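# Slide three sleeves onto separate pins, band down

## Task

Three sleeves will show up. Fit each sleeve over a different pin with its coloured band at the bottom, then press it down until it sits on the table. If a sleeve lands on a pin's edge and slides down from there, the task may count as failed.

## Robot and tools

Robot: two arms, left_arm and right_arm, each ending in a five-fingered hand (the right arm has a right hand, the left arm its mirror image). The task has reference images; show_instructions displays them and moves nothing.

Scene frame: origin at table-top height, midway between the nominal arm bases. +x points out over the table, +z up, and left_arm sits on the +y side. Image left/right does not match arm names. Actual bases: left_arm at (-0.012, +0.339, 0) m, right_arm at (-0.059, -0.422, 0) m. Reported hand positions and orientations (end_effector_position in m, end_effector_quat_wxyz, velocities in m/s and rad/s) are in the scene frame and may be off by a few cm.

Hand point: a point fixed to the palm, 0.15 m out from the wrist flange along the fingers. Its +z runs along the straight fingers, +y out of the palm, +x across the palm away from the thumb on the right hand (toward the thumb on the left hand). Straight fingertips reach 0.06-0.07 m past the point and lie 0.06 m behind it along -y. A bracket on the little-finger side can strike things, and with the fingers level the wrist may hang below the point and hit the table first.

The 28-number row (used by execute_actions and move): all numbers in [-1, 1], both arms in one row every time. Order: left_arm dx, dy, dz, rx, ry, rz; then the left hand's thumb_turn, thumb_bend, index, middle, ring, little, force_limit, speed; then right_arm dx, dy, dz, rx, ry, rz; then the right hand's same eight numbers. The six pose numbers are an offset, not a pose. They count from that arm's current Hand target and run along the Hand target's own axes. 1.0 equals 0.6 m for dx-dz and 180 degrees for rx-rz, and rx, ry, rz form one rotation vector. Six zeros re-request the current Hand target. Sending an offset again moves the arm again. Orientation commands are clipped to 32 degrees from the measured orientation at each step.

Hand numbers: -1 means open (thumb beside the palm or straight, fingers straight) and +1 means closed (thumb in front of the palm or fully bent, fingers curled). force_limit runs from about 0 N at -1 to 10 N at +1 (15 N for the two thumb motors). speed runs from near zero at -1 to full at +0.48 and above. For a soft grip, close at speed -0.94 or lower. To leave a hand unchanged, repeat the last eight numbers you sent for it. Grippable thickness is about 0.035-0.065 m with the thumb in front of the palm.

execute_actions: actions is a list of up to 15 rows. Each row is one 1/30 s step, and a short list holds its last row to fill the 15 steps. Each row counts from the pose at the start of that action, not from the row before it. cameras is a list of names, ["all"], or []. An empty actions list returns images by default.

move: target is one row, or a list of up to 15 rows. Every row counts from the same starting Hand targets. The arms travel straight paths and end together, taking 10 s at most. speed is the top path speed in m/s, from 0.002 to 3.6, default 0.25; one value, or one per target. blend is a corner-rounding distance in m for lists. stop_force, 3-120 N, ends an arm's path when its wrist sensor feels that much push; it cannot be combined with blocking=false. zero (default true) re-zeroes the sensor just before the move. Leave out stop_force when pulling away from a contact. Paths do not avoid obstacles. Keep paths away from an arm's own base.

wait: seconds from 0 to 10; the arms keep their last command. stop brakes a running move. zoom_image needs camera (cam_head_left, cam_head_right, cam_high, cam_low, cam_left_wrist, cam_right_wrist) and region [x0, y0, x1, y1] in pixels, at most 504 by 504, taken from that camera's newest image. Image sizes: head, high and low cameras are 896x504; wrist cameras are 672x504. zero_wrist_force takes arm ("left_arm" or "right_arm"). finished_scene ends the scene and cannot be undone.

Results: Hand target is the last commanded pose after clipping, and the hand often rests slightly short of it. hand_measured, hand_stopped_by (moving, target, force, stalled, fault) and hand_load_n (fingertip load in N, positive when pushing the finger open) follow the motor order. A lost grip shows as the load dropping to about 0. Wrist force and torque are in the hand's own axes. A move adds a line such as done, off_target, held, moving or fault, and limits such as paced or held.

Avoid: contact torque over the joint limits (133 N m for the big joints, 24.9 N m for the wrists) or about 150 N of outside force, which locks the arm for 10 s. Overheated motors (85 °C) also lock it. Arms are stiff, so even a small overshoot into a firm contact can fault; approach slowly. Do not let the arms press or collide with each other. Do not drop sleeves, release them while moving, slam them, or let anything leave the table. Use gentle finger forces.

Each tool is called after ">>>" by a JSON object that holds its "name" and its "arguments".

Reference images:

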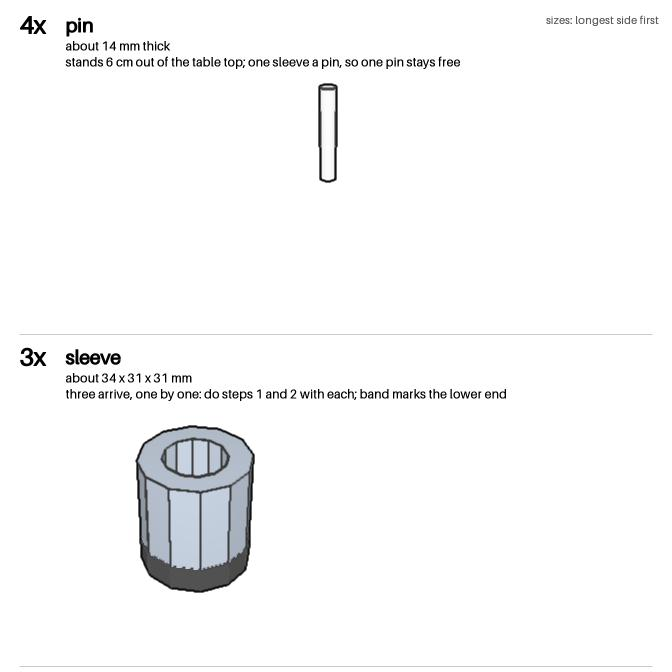

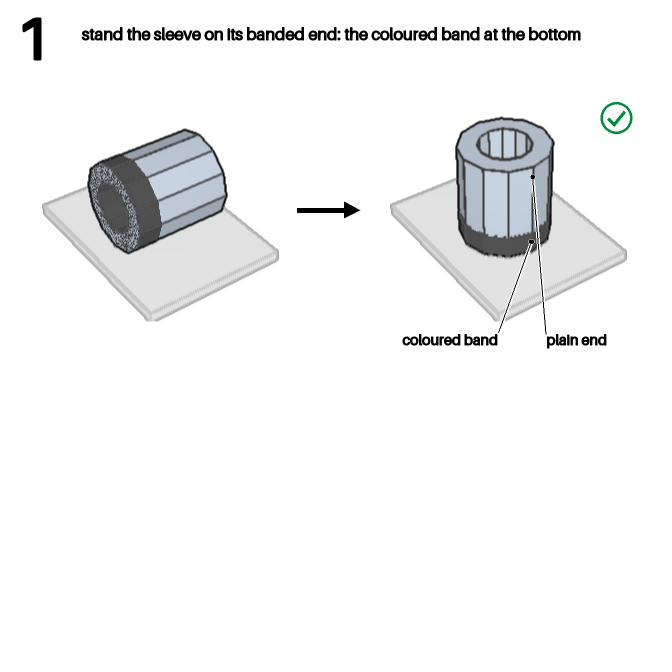

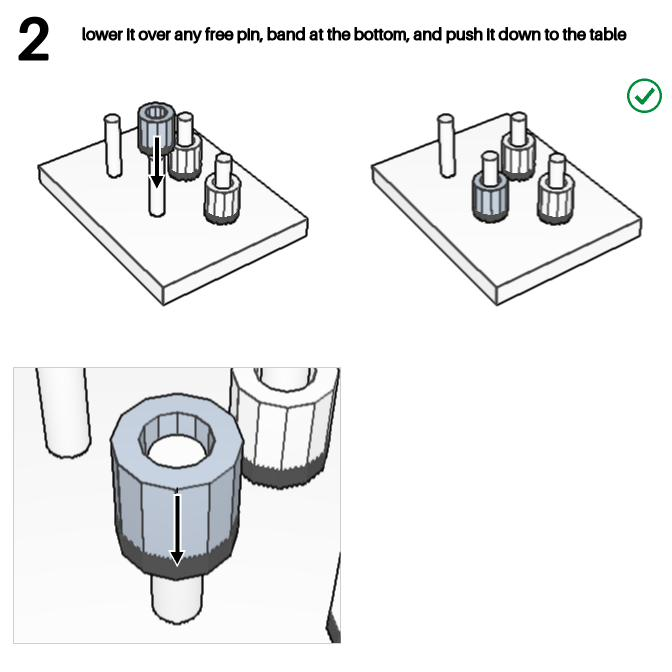

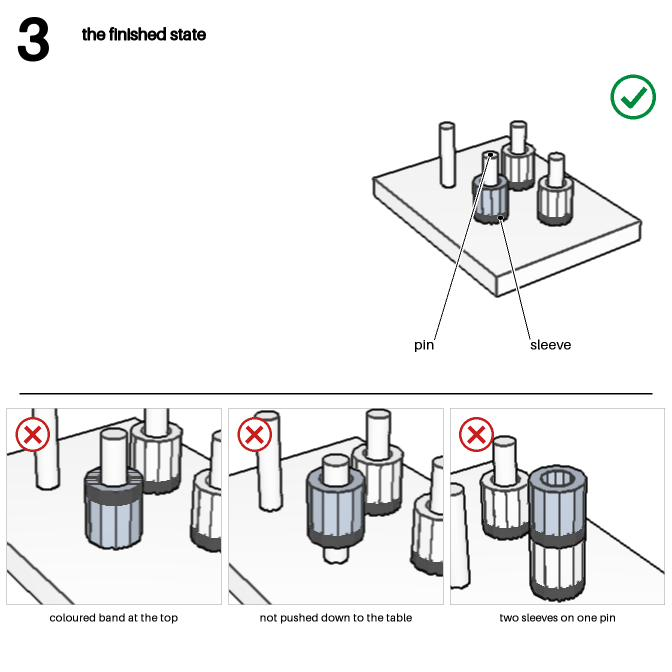

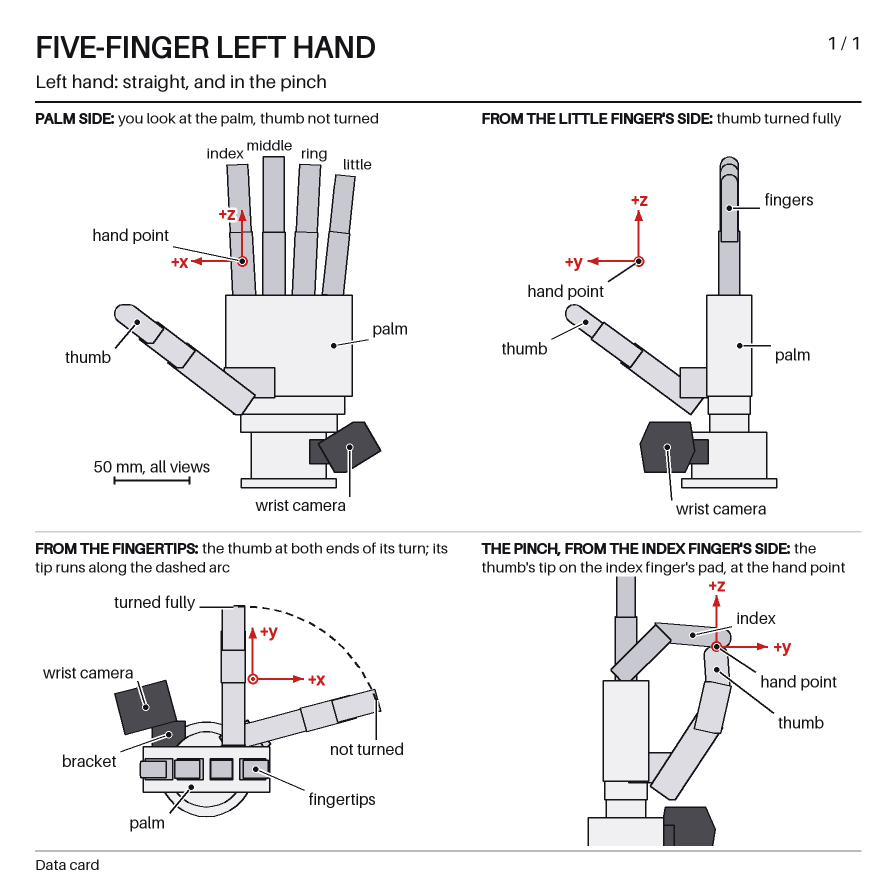

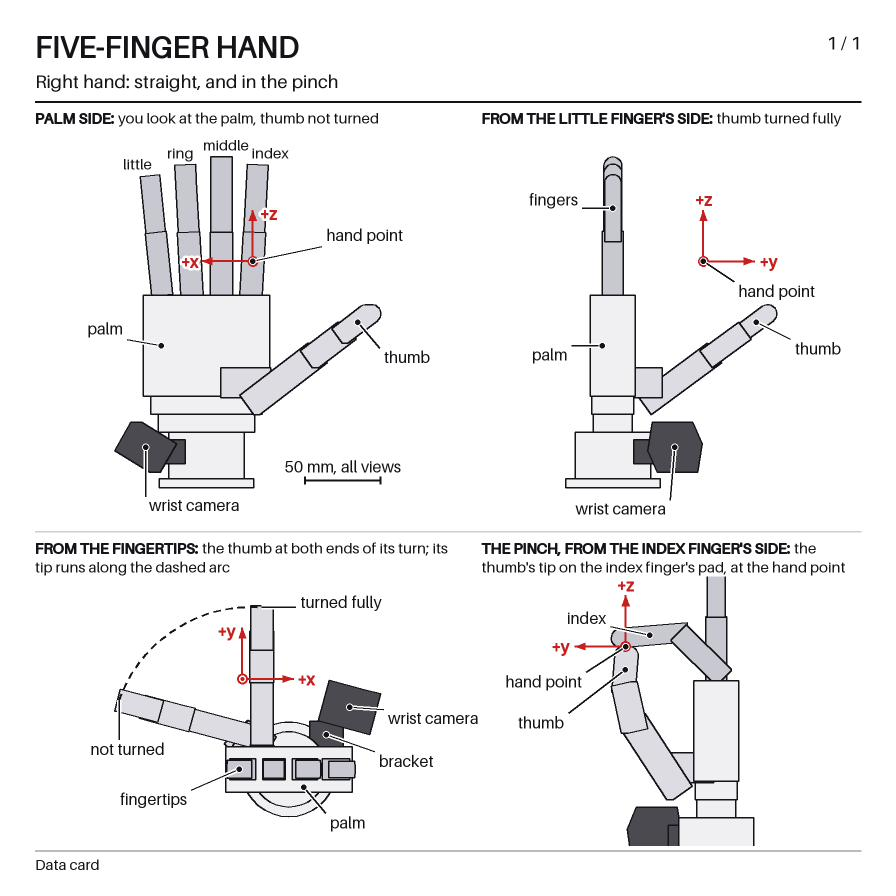

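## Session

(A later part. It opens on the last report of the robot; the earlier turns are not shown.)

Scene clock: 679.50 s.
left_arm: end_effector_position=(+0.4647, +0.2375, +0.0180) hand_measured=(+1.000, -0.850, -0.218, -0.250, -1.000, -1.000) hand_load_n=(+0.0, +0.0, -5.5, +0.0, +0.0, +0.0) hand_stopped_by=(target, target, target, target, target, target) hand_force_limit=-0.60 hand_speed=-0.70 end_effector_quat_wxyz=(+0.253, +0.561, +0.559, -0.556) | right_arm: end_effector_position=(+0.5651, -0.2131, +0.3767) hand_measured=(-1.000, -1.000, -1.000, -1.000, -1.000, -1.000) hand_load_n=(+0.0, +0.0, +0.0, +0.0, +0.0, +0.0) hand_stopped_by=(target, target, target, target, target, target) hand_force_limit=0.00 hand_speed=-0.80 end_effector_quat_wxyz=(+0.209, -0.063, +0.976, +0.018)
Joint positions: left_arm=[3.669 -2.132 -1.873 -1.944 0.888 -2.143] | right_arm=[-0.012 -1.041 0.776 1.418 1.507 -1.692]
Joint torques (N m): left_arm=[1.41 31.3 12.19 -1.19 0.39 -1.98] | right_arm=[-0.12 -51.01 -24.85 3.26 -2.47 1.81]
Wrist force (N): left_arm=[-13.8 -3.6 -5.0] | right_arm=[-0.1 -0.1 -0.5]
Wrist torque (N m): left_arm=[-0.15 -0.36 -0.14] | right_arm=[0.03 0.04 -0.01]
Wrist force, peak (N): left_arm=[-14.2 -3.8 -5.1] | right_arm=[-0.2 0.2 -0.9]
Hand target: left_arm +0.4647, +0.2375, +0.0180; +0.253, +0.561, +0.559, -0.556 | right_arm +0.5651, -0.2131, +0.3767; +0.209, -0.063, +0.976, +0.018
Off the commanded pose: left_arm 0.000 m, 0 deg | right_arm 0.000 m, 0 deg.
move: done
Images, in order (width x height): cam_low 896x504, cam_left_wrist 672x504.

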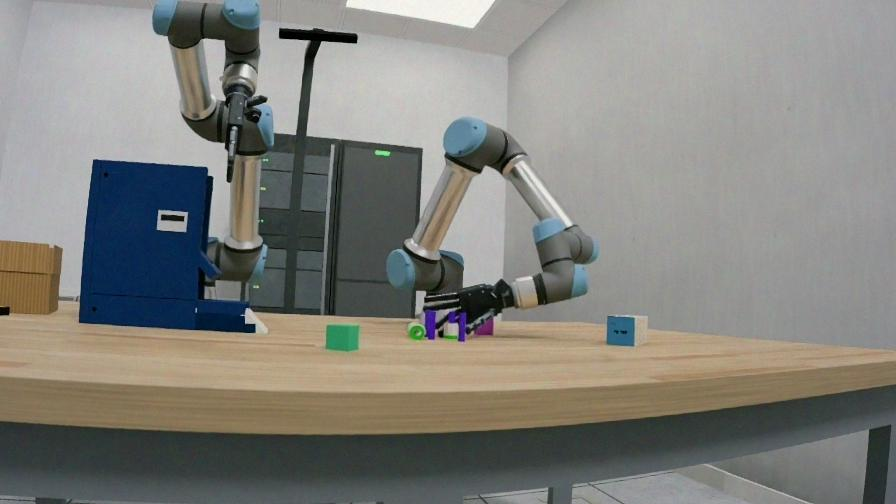

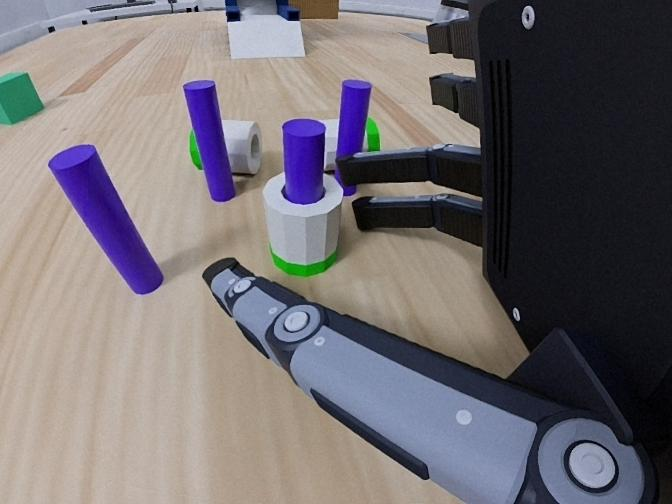

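>>> {"name": "move", "arguments": {"target": [[-0.0302, -0.0113, -0.0085, 0, 0, 0, 1, -0.85, -0.22, -0.25, -1, -1, -0.6, -0.7, 0, 0, 0, 0, 0, 0, -1, -1, -1, -1, -1, -1, 0.0, -0.8], [-0.2265, -0.0844, -0.0636, 0, 0, 0, 1, -0.85, -0.22, -0.25, -1, -1, -0.6, -0.7, 0, 0, 0, 0, 0, 0, -1, -1, -1, -1, -1, -1, 0.0, -0.8]], "speed": [0.06, 0.25], "blend": [0.01, 0], "cameras": ["all"]}}

>>> {"name": "zoom_image", "arguments": {"camera": "cam_low", "region": [400, 290, 500, 350]}}

>>> {"name": "zoom_image", "arguments": {"camera": "cam_left_wrist", "region": [180, 220, 380, 420]}}

>>> {"name": "zoom_image", "arguments": {"camera": "cam_high", "region": [470, 280, 550, 350]}}

Scene clock: 683.87 s.
left_arm: end_effector_position=(+0.4647, +0.2376, +0.1679) hand_measured=(+1.000, -0.850, -0.218, -0.250, -1.000, -1.000) hand_load_n=(+0.0, +0.0, +0.0, +0.0, +0.0, +0.0) hand_stopped_by=(target, target, target, target, target, target) hand_force_limit=-0.60 hand_speed=-0.70 end_effector_quat_wxyz=(+0.253, +0.561, +0.559, -0.556) | right_arm: end_effector_position=(+0.5651, -0.2131, +0.3767) hand_measured=(-1.000, -1.000, -1.000, -1.000, -1.000, -1.000) hand_load_n=(+0.0, +0.0, +0.0, +0.0, +0.0, +0.0) hand_stopped_by=(target, target, target, target, target, target) hand_force_limit=0.00 hand_speed=-0.80 end_effector_quat_wxyz=(+0.209, -0.063, +0.976, +0.018)
Joint positions: left_arm=[3.669 -1.902 -1.747 -2.301 0.888 -2.143] | right_arm=[-0.012 -1.041 0.776 1.418 1.507 -1.692]
Joint torques (N m): left_arm=[7.82 36.84 15.11 -2.52 0.52 1.65] | right_arm=[-0.46 -51.33 -25.52 3.29 -2.52 1.88]
Wrist force (N): left_arm=[-1.1 -0.9 1.7] | right_arm=[-0.1 0.1 -0.7]
Wrist torque (N m): left_arm=[-0.24 0.06 -0.05] | right_arm=[0.07 0.05 -0.01]
Wrist force, peak (N): left_arm=[-14.2 -4.0 -5.1] | right_arm=[0.0 -0.1 -1.0]
Hand target: left_arm +0.4647, +0.2375, +0.1680; +0.253, +0.561, +0.559, -0.556 | right_arm +0.5651, -0.2131, +0.3767; +0.209, -0.063, +0.976, +0.018
Off the commanded pose: left_arm 0.000 m, 0 deg | right_arm 0.000 m, 0 deg.
move: done

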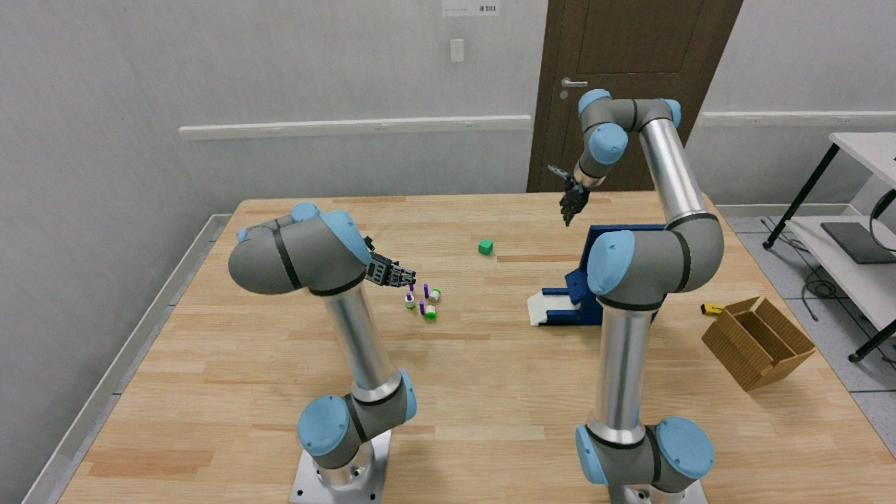

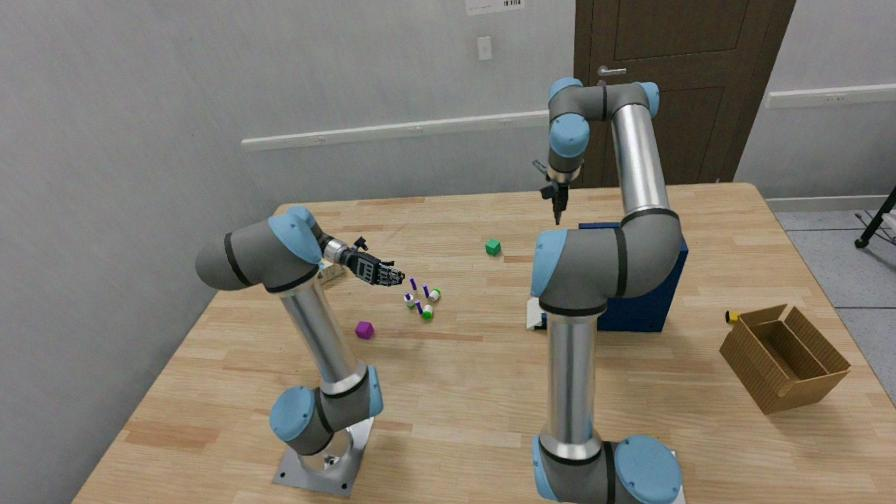

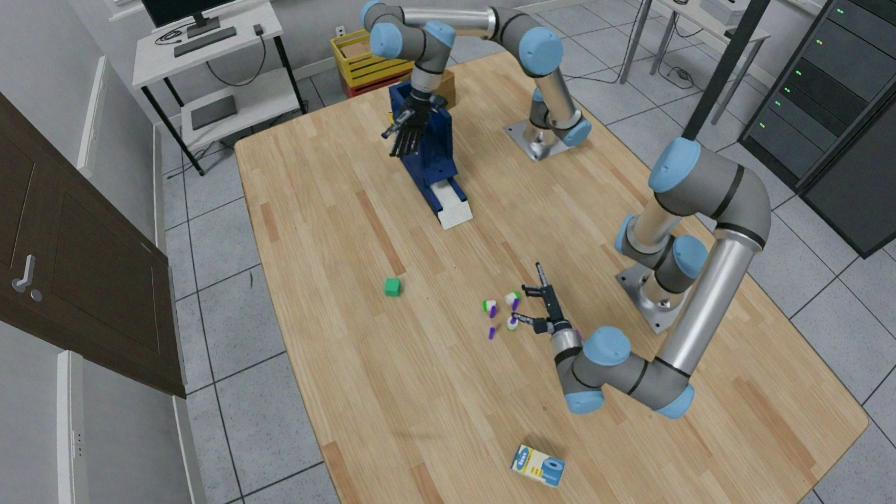

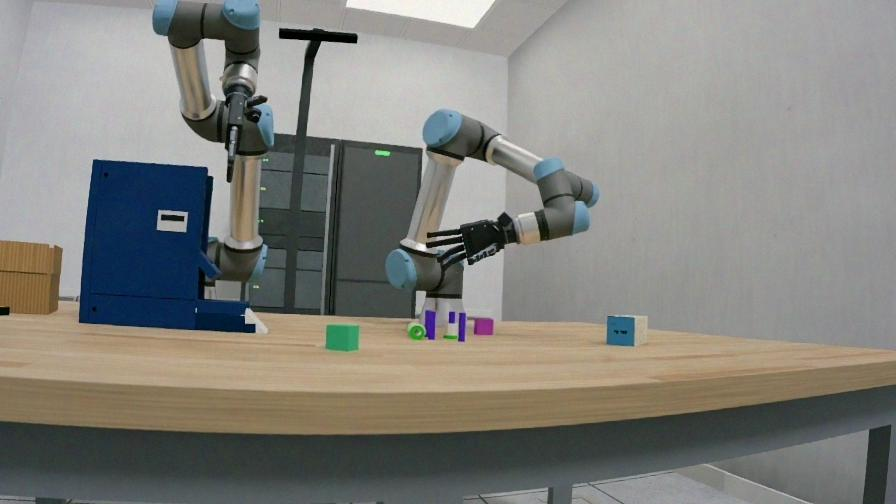

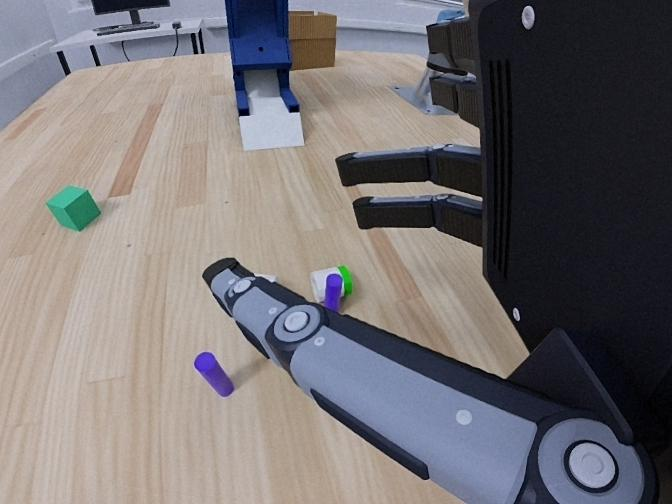

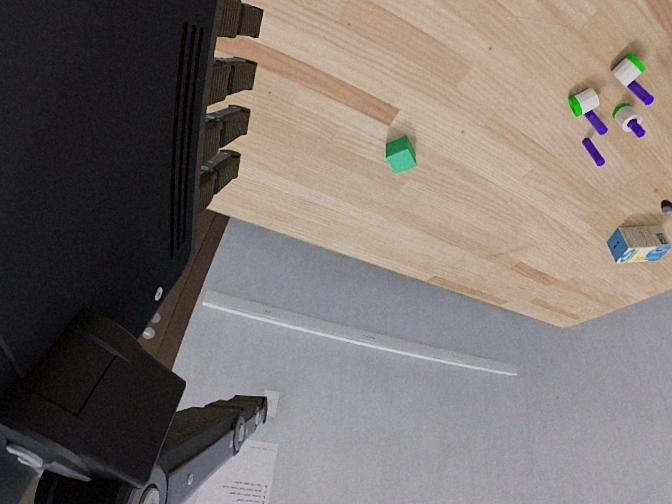

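Scaled by 5.040 from the camera's 896x504 image, which has a finer 1280x720 frame.

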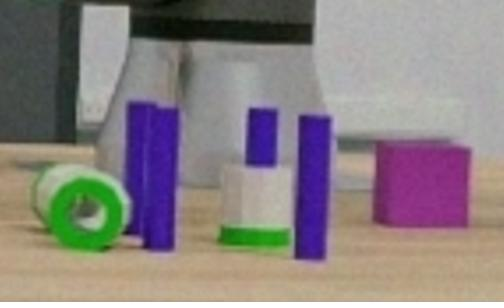

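Scaled by 2.520 from the camera's 672x504 image, which has a finer 960x720 frame.

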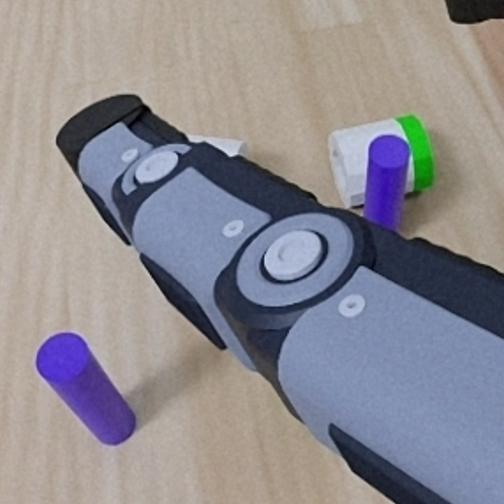

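Scaled by 6.300 from the camera's 896x504 image, which has a finer 1280x720 frame.

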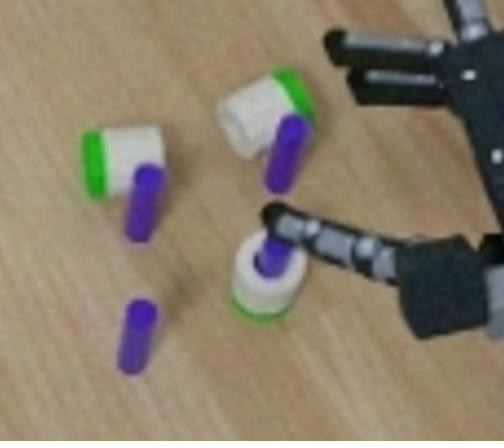

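>>> {"name": "move", "arguments": {"target": [0, 0, 0, 0, 0, 0, -1, -1, -1, -1, -1, -1, -0.6, 0.2, 0, 0, 0, 0, 0, 0, -1, -1, -1, -1, -1, -1, 0.0, -0.8], "cameras": ["cam_left_wrist"]}}

>>> {"name": "zoom_image", "arguments": {"camera": "cam_left_wrist", "region": [180, 220, 380, 420]}}

Scene clock: 728.73 s.
left_arm: end_effector_position=(+0.4647, +0.2375, +0.1680) hand_measured=(-1.000, -1.000, -1.000, -1.000, -1.000, -1.000) hand_load_n=(+0.0, +0.0, +0.0, +0.0, +0.0, +0.0) hand_stopped_by=(target, target, target, target, target, target) hand_force_limit=-0.60 hand_speed=0.20 end_effector_quat_wxyz=(+0.253, +0.561, +0.559, -0.556) | right_arm: end_effector_position=(+0.5651, -0.2131, +0.3767) hand_measured=(-1.000, -1.000, -1.000, -1.000, -1.000, -1.000) hand_load_n=(+0.0, +0.0, +0.0, +0.0, +0.0, +0.0) hand_stopped_by=(target, target, target, target, target, target) hand_force_limit=0.00 hand_speed=-0.80 end_effector_quat_wxyz=(+0.209, -0.063, +0.976, +0.018)
Joint positions: left_arm=[3.669 -1.902 -1.747 -2.301 0.888 -2.143] | right_arm=[-0.012 -1.041 0.776 1.418 1.507 -1.692]
Joint torques (N m): left_arm=[7.13 44.07 26.38 -1.31 -1.31 1.73] | right_arm=[-0.38 -51.17 -24.63 3.33 -2.57 1.86]
Wrist force (N): left_arm=[-0.9 -1.0 1.7] | right_arm=[0.0 -0.1 -0.7]
Wrist torque (N m): left_arm=[-0.24 0.02 -0.02] | right_arm=[0.04 0.03 0.00]
Wrist force, peak (N): left_arm=[-1.2 -1.1 2.0] | right_arm=[-0.3 -0.1 -1.0]
Hand target: left_arm +0.4647, +0.2375, +0.1680; +0.253, +0.561, +0.559, -0.556 | right_arm +0.5651, -0.2131, +0.3767; +0.209, -0.063, +0.976, +0.018
Off the commanded pose: left_arm 0.000 m, 0 deg | right_arm 0.000 m, 0 deg.
move: done
Images, in order (width x height): cam_left_wrist 672x504.

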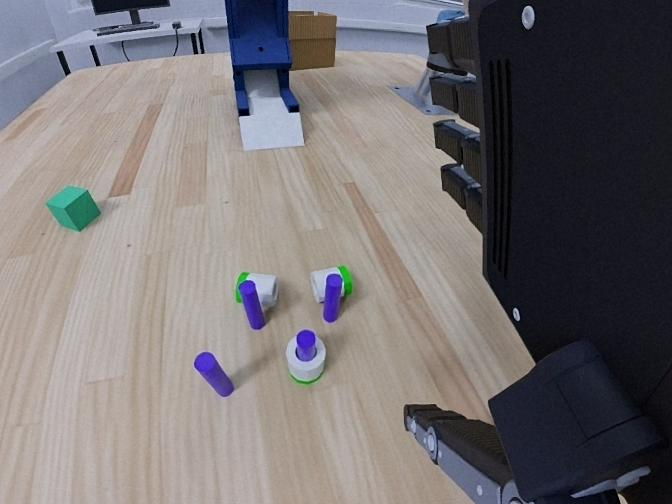

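Scaled by 2.520 from the camera's 672x504 image, which has a finer 960x720 frame.

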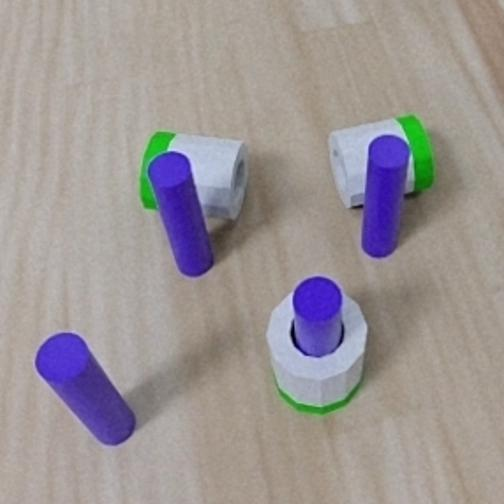

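>>> {"name": "move", "arguments": {"target": [0.0115, 0.0362, -0.0212, -0.1258, 0.1185, 0.0574, 1, -1, -1, 1, 1, 1, -0.6, 0.2, 0, 0, 0, 0, 0, 0, -1, -1, -1, -1, -1, -1, 0.0, -0.8], "speed": 0.3, "cameras": ["cam_left_wrist", "cam_low", "cam_high", "cam_head_left"]}}

>>> {"name": "zoom_image", "arguments": {"camera": "cam_high", "region": [470, 250, 570, 350]}}

>>> {"name": "zoom_image", "arguments": {"camera": "cam_low", "region": [380, 250, 520, 350]}}

Scene clock: 752.27 s.
left_arm: end_effector_position=(+0.4870, +0.2460, +0.1576) hand_measured=(+1.000, -1.000, -1.000, +1.000, +1.000, +1.000) hand_load_n=(+0.0, +0.0, +0.0, +0.0, +0.0, -0.5) hand_stopped_by=(target, target, target, target, target, target) hand_force_limit=-0.60 hand_speed=0.20 end_effector_quat_wxyz=(+0.299, +0.641, +0.641, -0.299) | right_arm: end_effector_position=(+0.5651, -0.2131, +0.3767) hand_measured=(-1.000, -1.000, -1.000, -1.000, -1.000, -1.000) hand_load_n=(+0.0, -0.5, +0.0, +0.0, +0.0, +0.0) hand_stopped_by=(target, target, target, target, target, target) hand_force_limit=0.00 hand_speed=-0.80 end_effector_quat_wxyz=(+0.209, -0.063, +0.976, +0.018)
Joint positions: left_arm=[3.651 -1.569 -2.1 -1.548 0.824 -2.459] | right_arm=[-0.012 -1.041 0.776 1.418 1.507 -1.692]
Joint torques (N m): left_arm=[9.84 11.9 22.65 4.39 0.4 -0.3] | right_arm=[0.17 -51.54 -24.89 3.32 -2.59 1.85]
Wrist force (N): left_arm=[-1.0 -0.4 1.0] | right_arm=[0.0 0.1 -0.6]
Wrist torque (N m): left_arm=[-0.15 0.01 -0.11] | right_arm=[0.06 0.03 0.00]
Wrist force, peak (N): left_arm=[-1.1 -1.3 2.1] | right_arm=[-0.3 0.0 -1.1]
Hand target: left_arm +0.4871, +0.2461, +0.1576; +0.299, +0.641, +0.641, -0.299 | right_arm +0.5651, -0.2131, +0.3767; +0.209, -0.063, +0.976, +0.018
Off the commanded pose: left_arm 0.000 m, 0 deg | right_arm 0.000 m, 0 deg.
move: done
Images, in order (width x height): cam_head_left 896x504, cam_high 896x504, cam_low 896x504, cam_left_wrist 672x504.

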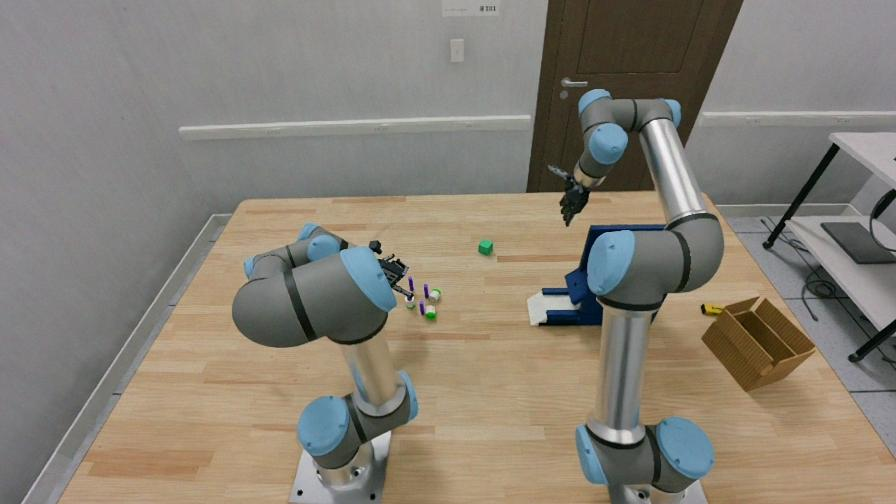

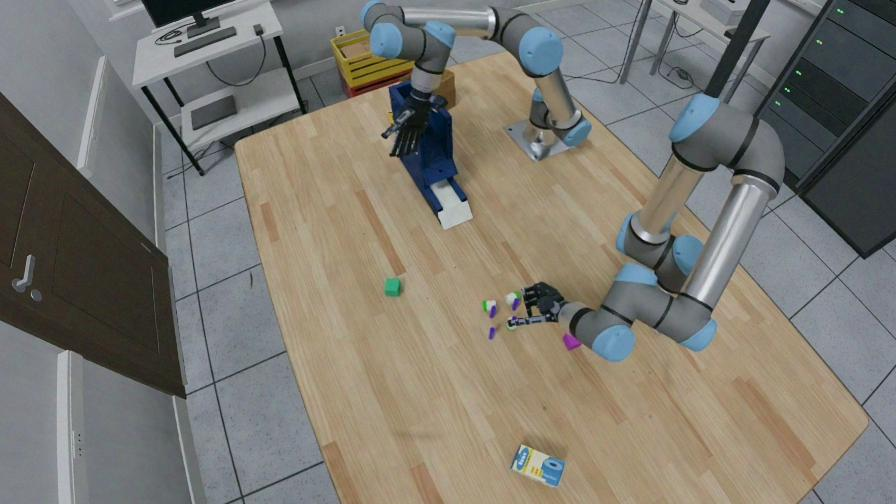

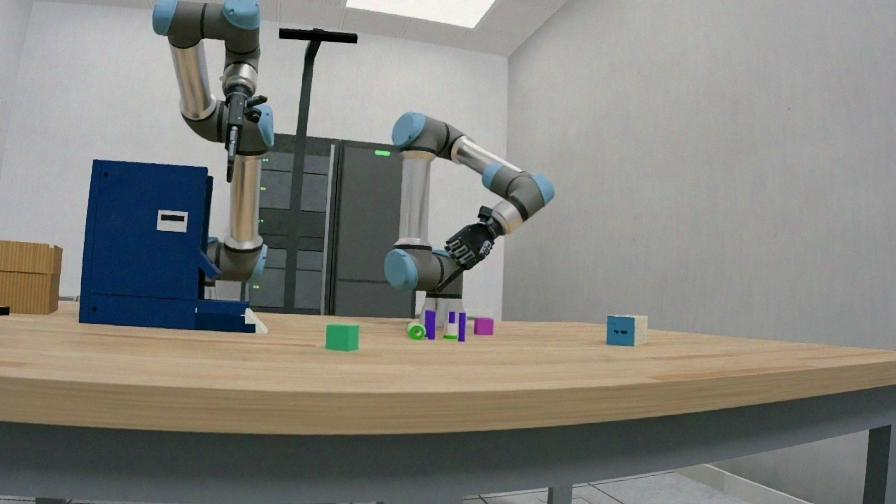

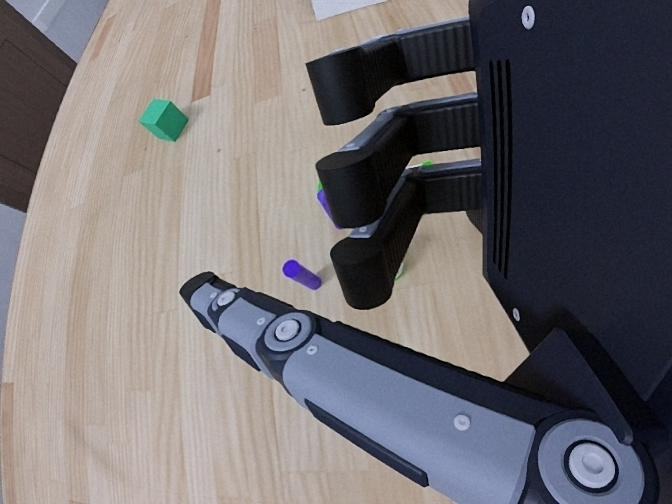

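Scaled by 5.040 from the camera's 896x504 image, which has a finer 1280x720 frame.

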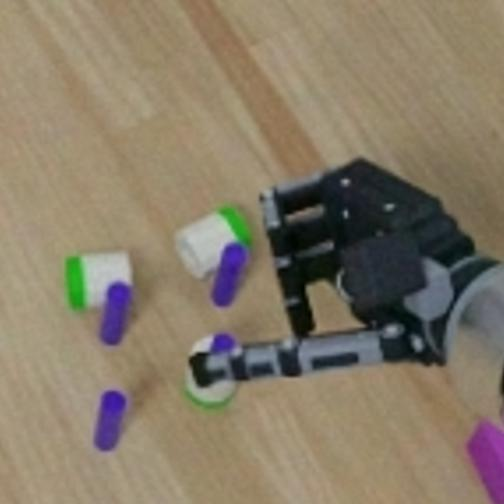

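Scaled by 3.600 from the camera's 896x504 image, which has a finer 1280x720 frame.

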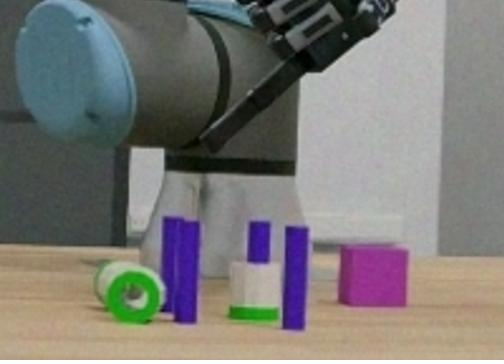

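>>> {"name": "move", "arguments": {"target": [[0.1149, 0, 0.0965, 0, 0, 0, 1, -1, -1, 1, 1, 1, -0.6, 0.2, 0, 0, 0, 0, 0, 0, -1, -1, -1, -1, -1, -1, 0.0, -0.8], [0.0452, 0, 0.1795, 0, 0, 0, 1, -1, -1, 1, 1, 1, -0.6, 0.2, 0, 0, 0, 0, 0, 0, -1, -1, -1, -1, -1, -1, 0.0, -0.8]], "speed": [0.12, 0.04], "stop_force": 10, "cameras": ["cam_left_wrist", "cam_low", "cam_high"]}}

>>> {"name": "zoom_image", "arguments": {"camera": "cam_high", "region": [470, 250, 570, 350]}}

>>> {"name": "zoom_image", "arguments": {"camera": "cam_low", "region": [380, 250, 520, 350]}}

Scene clock: 763.50 s.
left_arm: end_effector_position=(+0.4869, +0.1927, +0.0676) hand_measured=(+1.000, -1.000, -1.000, +1.000, +1.000, +1.000) hand_load_n=(+0.0, +0.0, +0.5, +0.0, +0.0, +0.0) hand_stopped_by=(target, target, target, target, target, target) hand_force_limit=-0.60 hand_speed=0.20 end_effector_quat_wxyz=(+0.299, +0.641, +0.641, -0.299) | right_arm: end_effector_position=(+0.5651, -0.2131, +0.3767) hand_measured=(-1.000, -1.000, -1.000, -1.000, -1.000, -1.000) hand_load_n=(-0.5, +0.0, +0.0, +0.0, +0.0, +0.0) hand_stopped_by=(target, target, target, target, target, target) hand_force_limit=0.00 hand_speed=-0.80 end_effector_quat_wxyz=(+0.209, -0.063, +0.976, +0.018)
Joint positions: left_arm=[3.536 -1.723 -2.256 -1.137 0.774 -2.604] | right_arm=[-0.012 -1.041 0.776 1.418 1.507 -1.692]
Joint torques (N m): left_arm=[-3.56 36.96 33.09 7.08 -0.08 -1.77] | right_arm=[-0.24 -51.2 -25.23 3.39 -2.54 1.78]
Wrist force (N): left_arm=[-3.7 -8.9 8.6] | right_arm=[-0.4 0.2 -0.7]
Wrist torque (N m): left_arm=[-0.47 0.03 -0.17] | right_arm=[0.09 0.10 -0.02]
Wrist force, peak (N): left_arm=[3.4 -12.8 -9.3] | right_arm=[0.1 -0.1 -1.1]
Hand target: left_arm +0.4869, +0.1927, +0.0676; +0.299, +0.641, +0.641, -0.299 (not the last commanded pose) | right_arm +0.5651, -0.2131, +0.3767; +0.209, -0.063, +0.976, +0.018
Off the commanded pose: left_arm 0.012 m, 0 deg | right_arm 0.000 m, 0 deg.
move: contact (left_arm); path passed 1 of 2 targets
Images, in order (width x height): cam_high 896x504, cam_low 896x504, cam_left_wrist 672x504.

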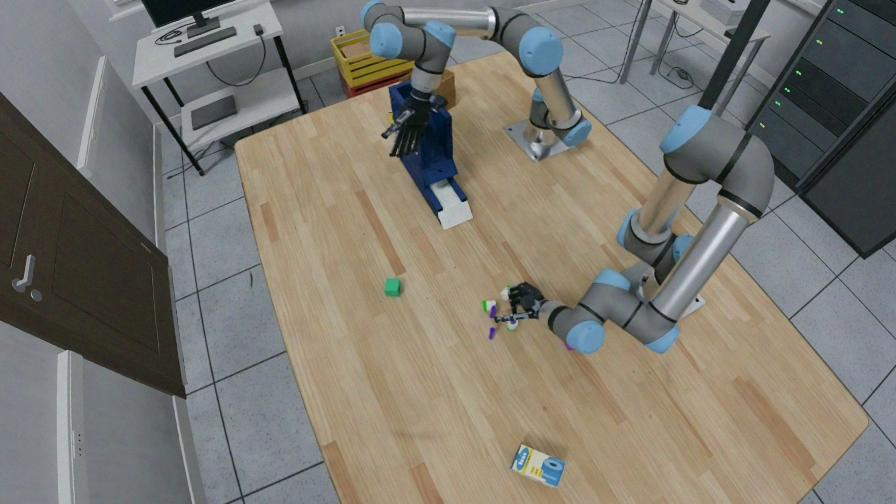

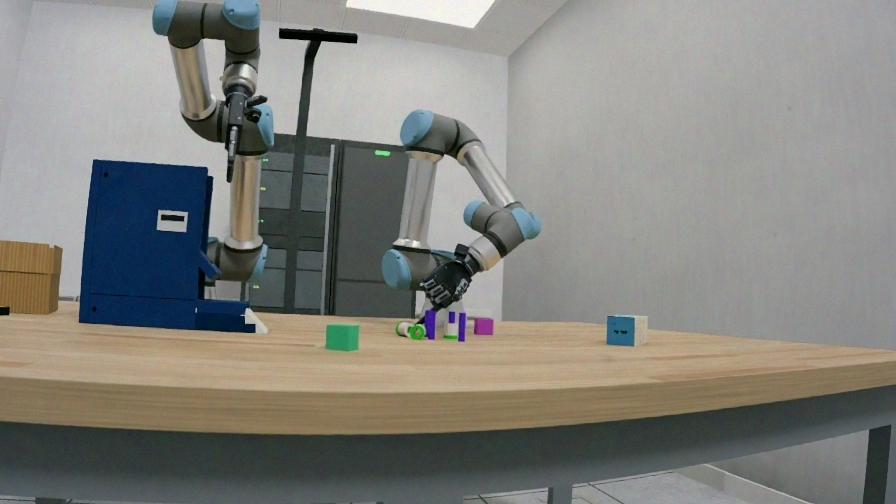

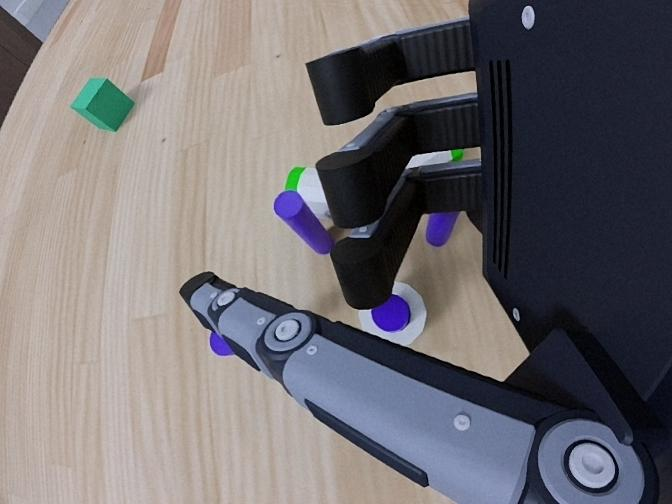

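Scaled by 5.040 from the camera's 896x504 image, which has a finer 1280x720 frame.

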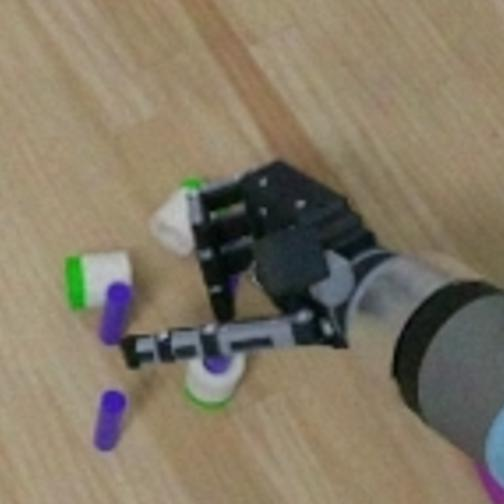

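Scaled by 3.600 from the camera's 896x504 image, which has a finer 1280x720 frame.

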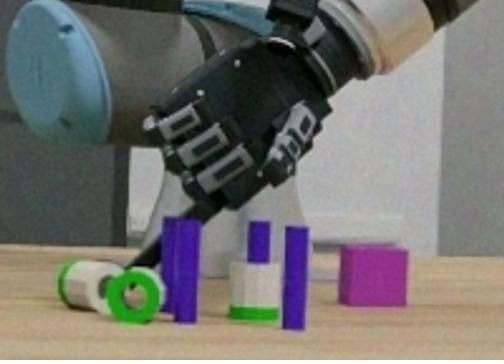

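>>> {"name": "move", "arguments": {"target": [[-0.0191, -0.0067, -0.0291, 0, 0, 0, 1, -1, -1, 1, 1, 1, -0.6, 0.2, 0, 0, 0, 0, 0, 0, -1, -1, -1, -1, -1, -1, 0.0, -0.8], [-0.1212, -0.0067, -0.1148, 0, 0, 0, 1, -1, -1, 1, 1, 1, -0.6, 0.2, 0, 0, 0, 0, 0, 0, -1, -1, -1, -1, -1, -1, 0.0, -0.8]], "speed": [0.05, 0.25], "blend": [0.005, 0], "cameras": ["cam_left_wrist", "cam_low", "cam_high", "cam_right_wrist", "cam_head_left"]}}

>>> {"name": "zoom_image", "arguments": {"camera": "cam_high", "region": [470, 250, 570, 350]}}

>>> {"name": "zoom_image", "arguments": {"camera": "cam_right_wrist", "region": [552, 40, 672, 180]}}

>>> {"name": "zoom_image", "arguments": {"camera": "cam_low", "region": [380, 280, 520, 350]}}

Scene clock: 774.93 s.
left_arm: end_effector_position=(+0.4830, +0.1988, +0.1675) hand_measured=(+1.000, -1.000, -1.000, +1.000, +1.000, +1.000) hand_load_n=(+0.0, +0.0, +0.0, +0.0, +0.0, +0.0) hand_stopped_by=(target, target, target, target, target, target) hand_force_limit=-0.60 hand_speed=0.20 end_effector_quat_wxyz=(+0.299, +0.641, +0.641, -0.299) | right_arm: end_effector_position=(+0.5651, -0.2131, +0.3767) hand_measured=(-1.000, -1.000, -1.000, -1.000, -1.000, -1.000) hand_load_n=(+0.0, +0.0, +0.0, +0.0, +0.0, +0.0) hand_stopped_by=(target, target, target, target, target, target) hand_force_limit=0.00 hand_speed=-0.80 end_effector_quat_wxyz=(+0.209, -0.063, +0.976, +0.018)
Joint positions: left_arm=[3.553 -1.532 -2.129 -1.471 0.781 -2.582] | right_arm=[-0.012 -1.041 0.776 1.418 1.507 -1.692]
Joint torques (N m): left_arm=[-0.77 27.79 19.75 -0.82 -1.2 -2.17] | right_arm=[-0.61 -51.26 -24.74 3.33 -2.51 1.89]
Wrist force (N): left_arm=[-1.1 0.0 0.8] | right_arm=[-0.1 0.1 -0.7]
Wrist torque (N m): left_arm=[-0.07 0.00 -0.09] | right_arm=[0.07 0.05 0.00]
Wrist force, peak (N): left_arm=[-3.5 -9.0 9.3] | right_arm=[-0.3 -0.1 -1.0]
Hand target: left_arm +0.4829, +0.1987, +0.1676; +0.299, +0.641, +0.641, -0.299 | right_arm +0.5651, -0.2131, +0.3767; +0.209, -0.063, +0.976, +0.018
Off the commanded pose: left_arm 0.000 m, 0 deg | right_arm 0.000 m, 0 deg.
move: done
Images, in order (width x height): cam_head_left 896x504, cam_high 896x504, cam_low 896x504, cam_left_wrist 672x504, cam_right_wrist 672x504.

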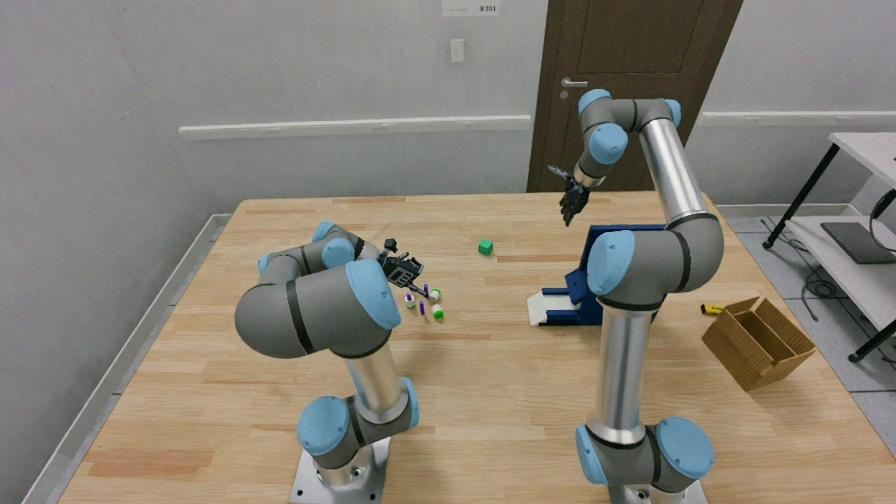

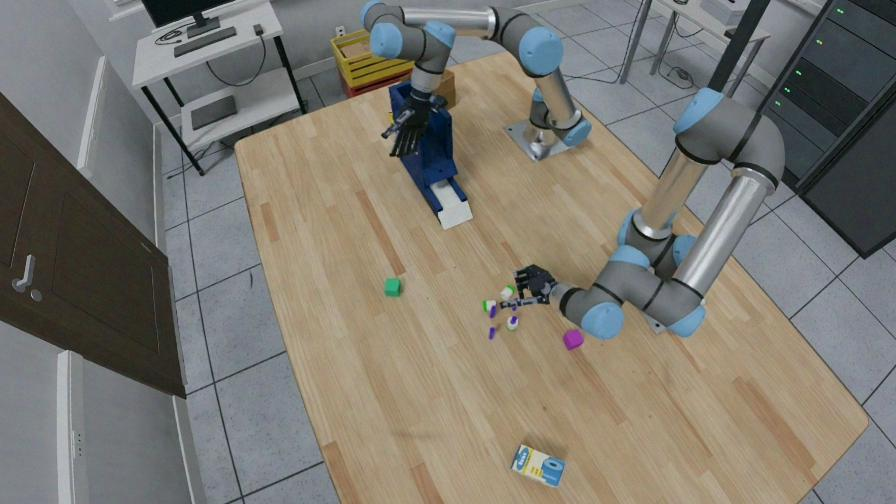

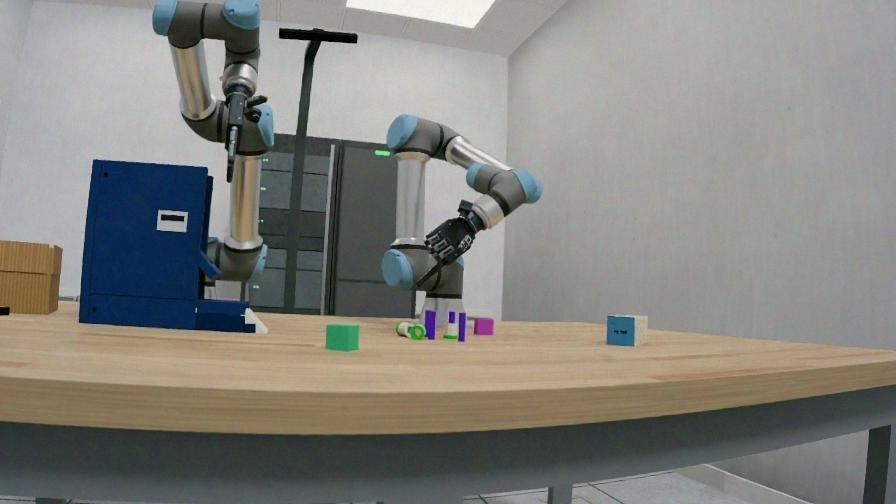

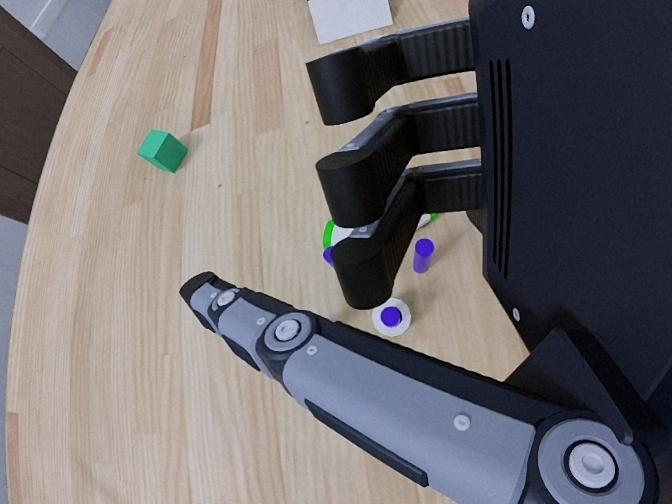

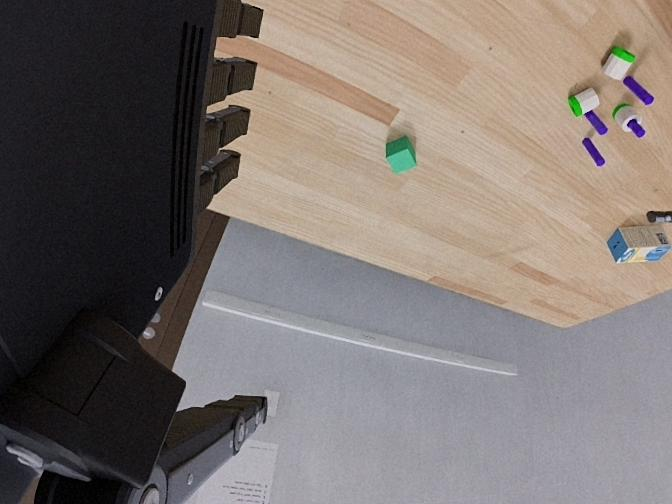

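Scaled by 5.040 from the camera's 896x504 image, which has a finer 1280x720 frame.

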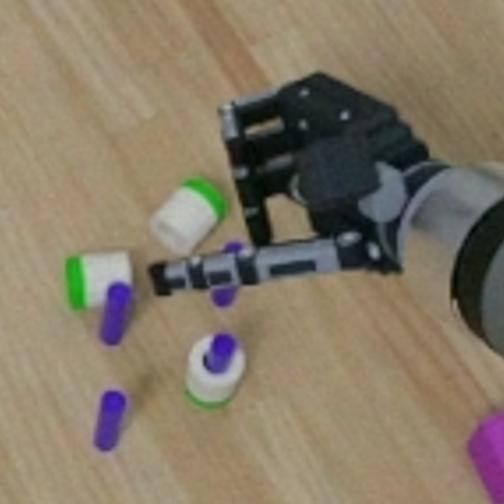

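Scaled by 3.600 from the camera's 672x504 image, which has a finer 960x720 frame.

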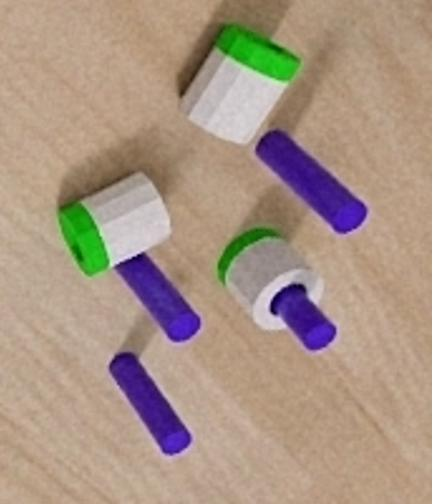

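Scaled by 3.600 from the camera's 896x504 image, which has a finer 1280x720 frame.

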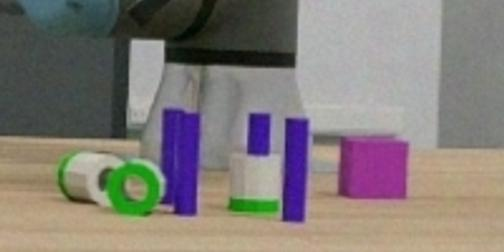

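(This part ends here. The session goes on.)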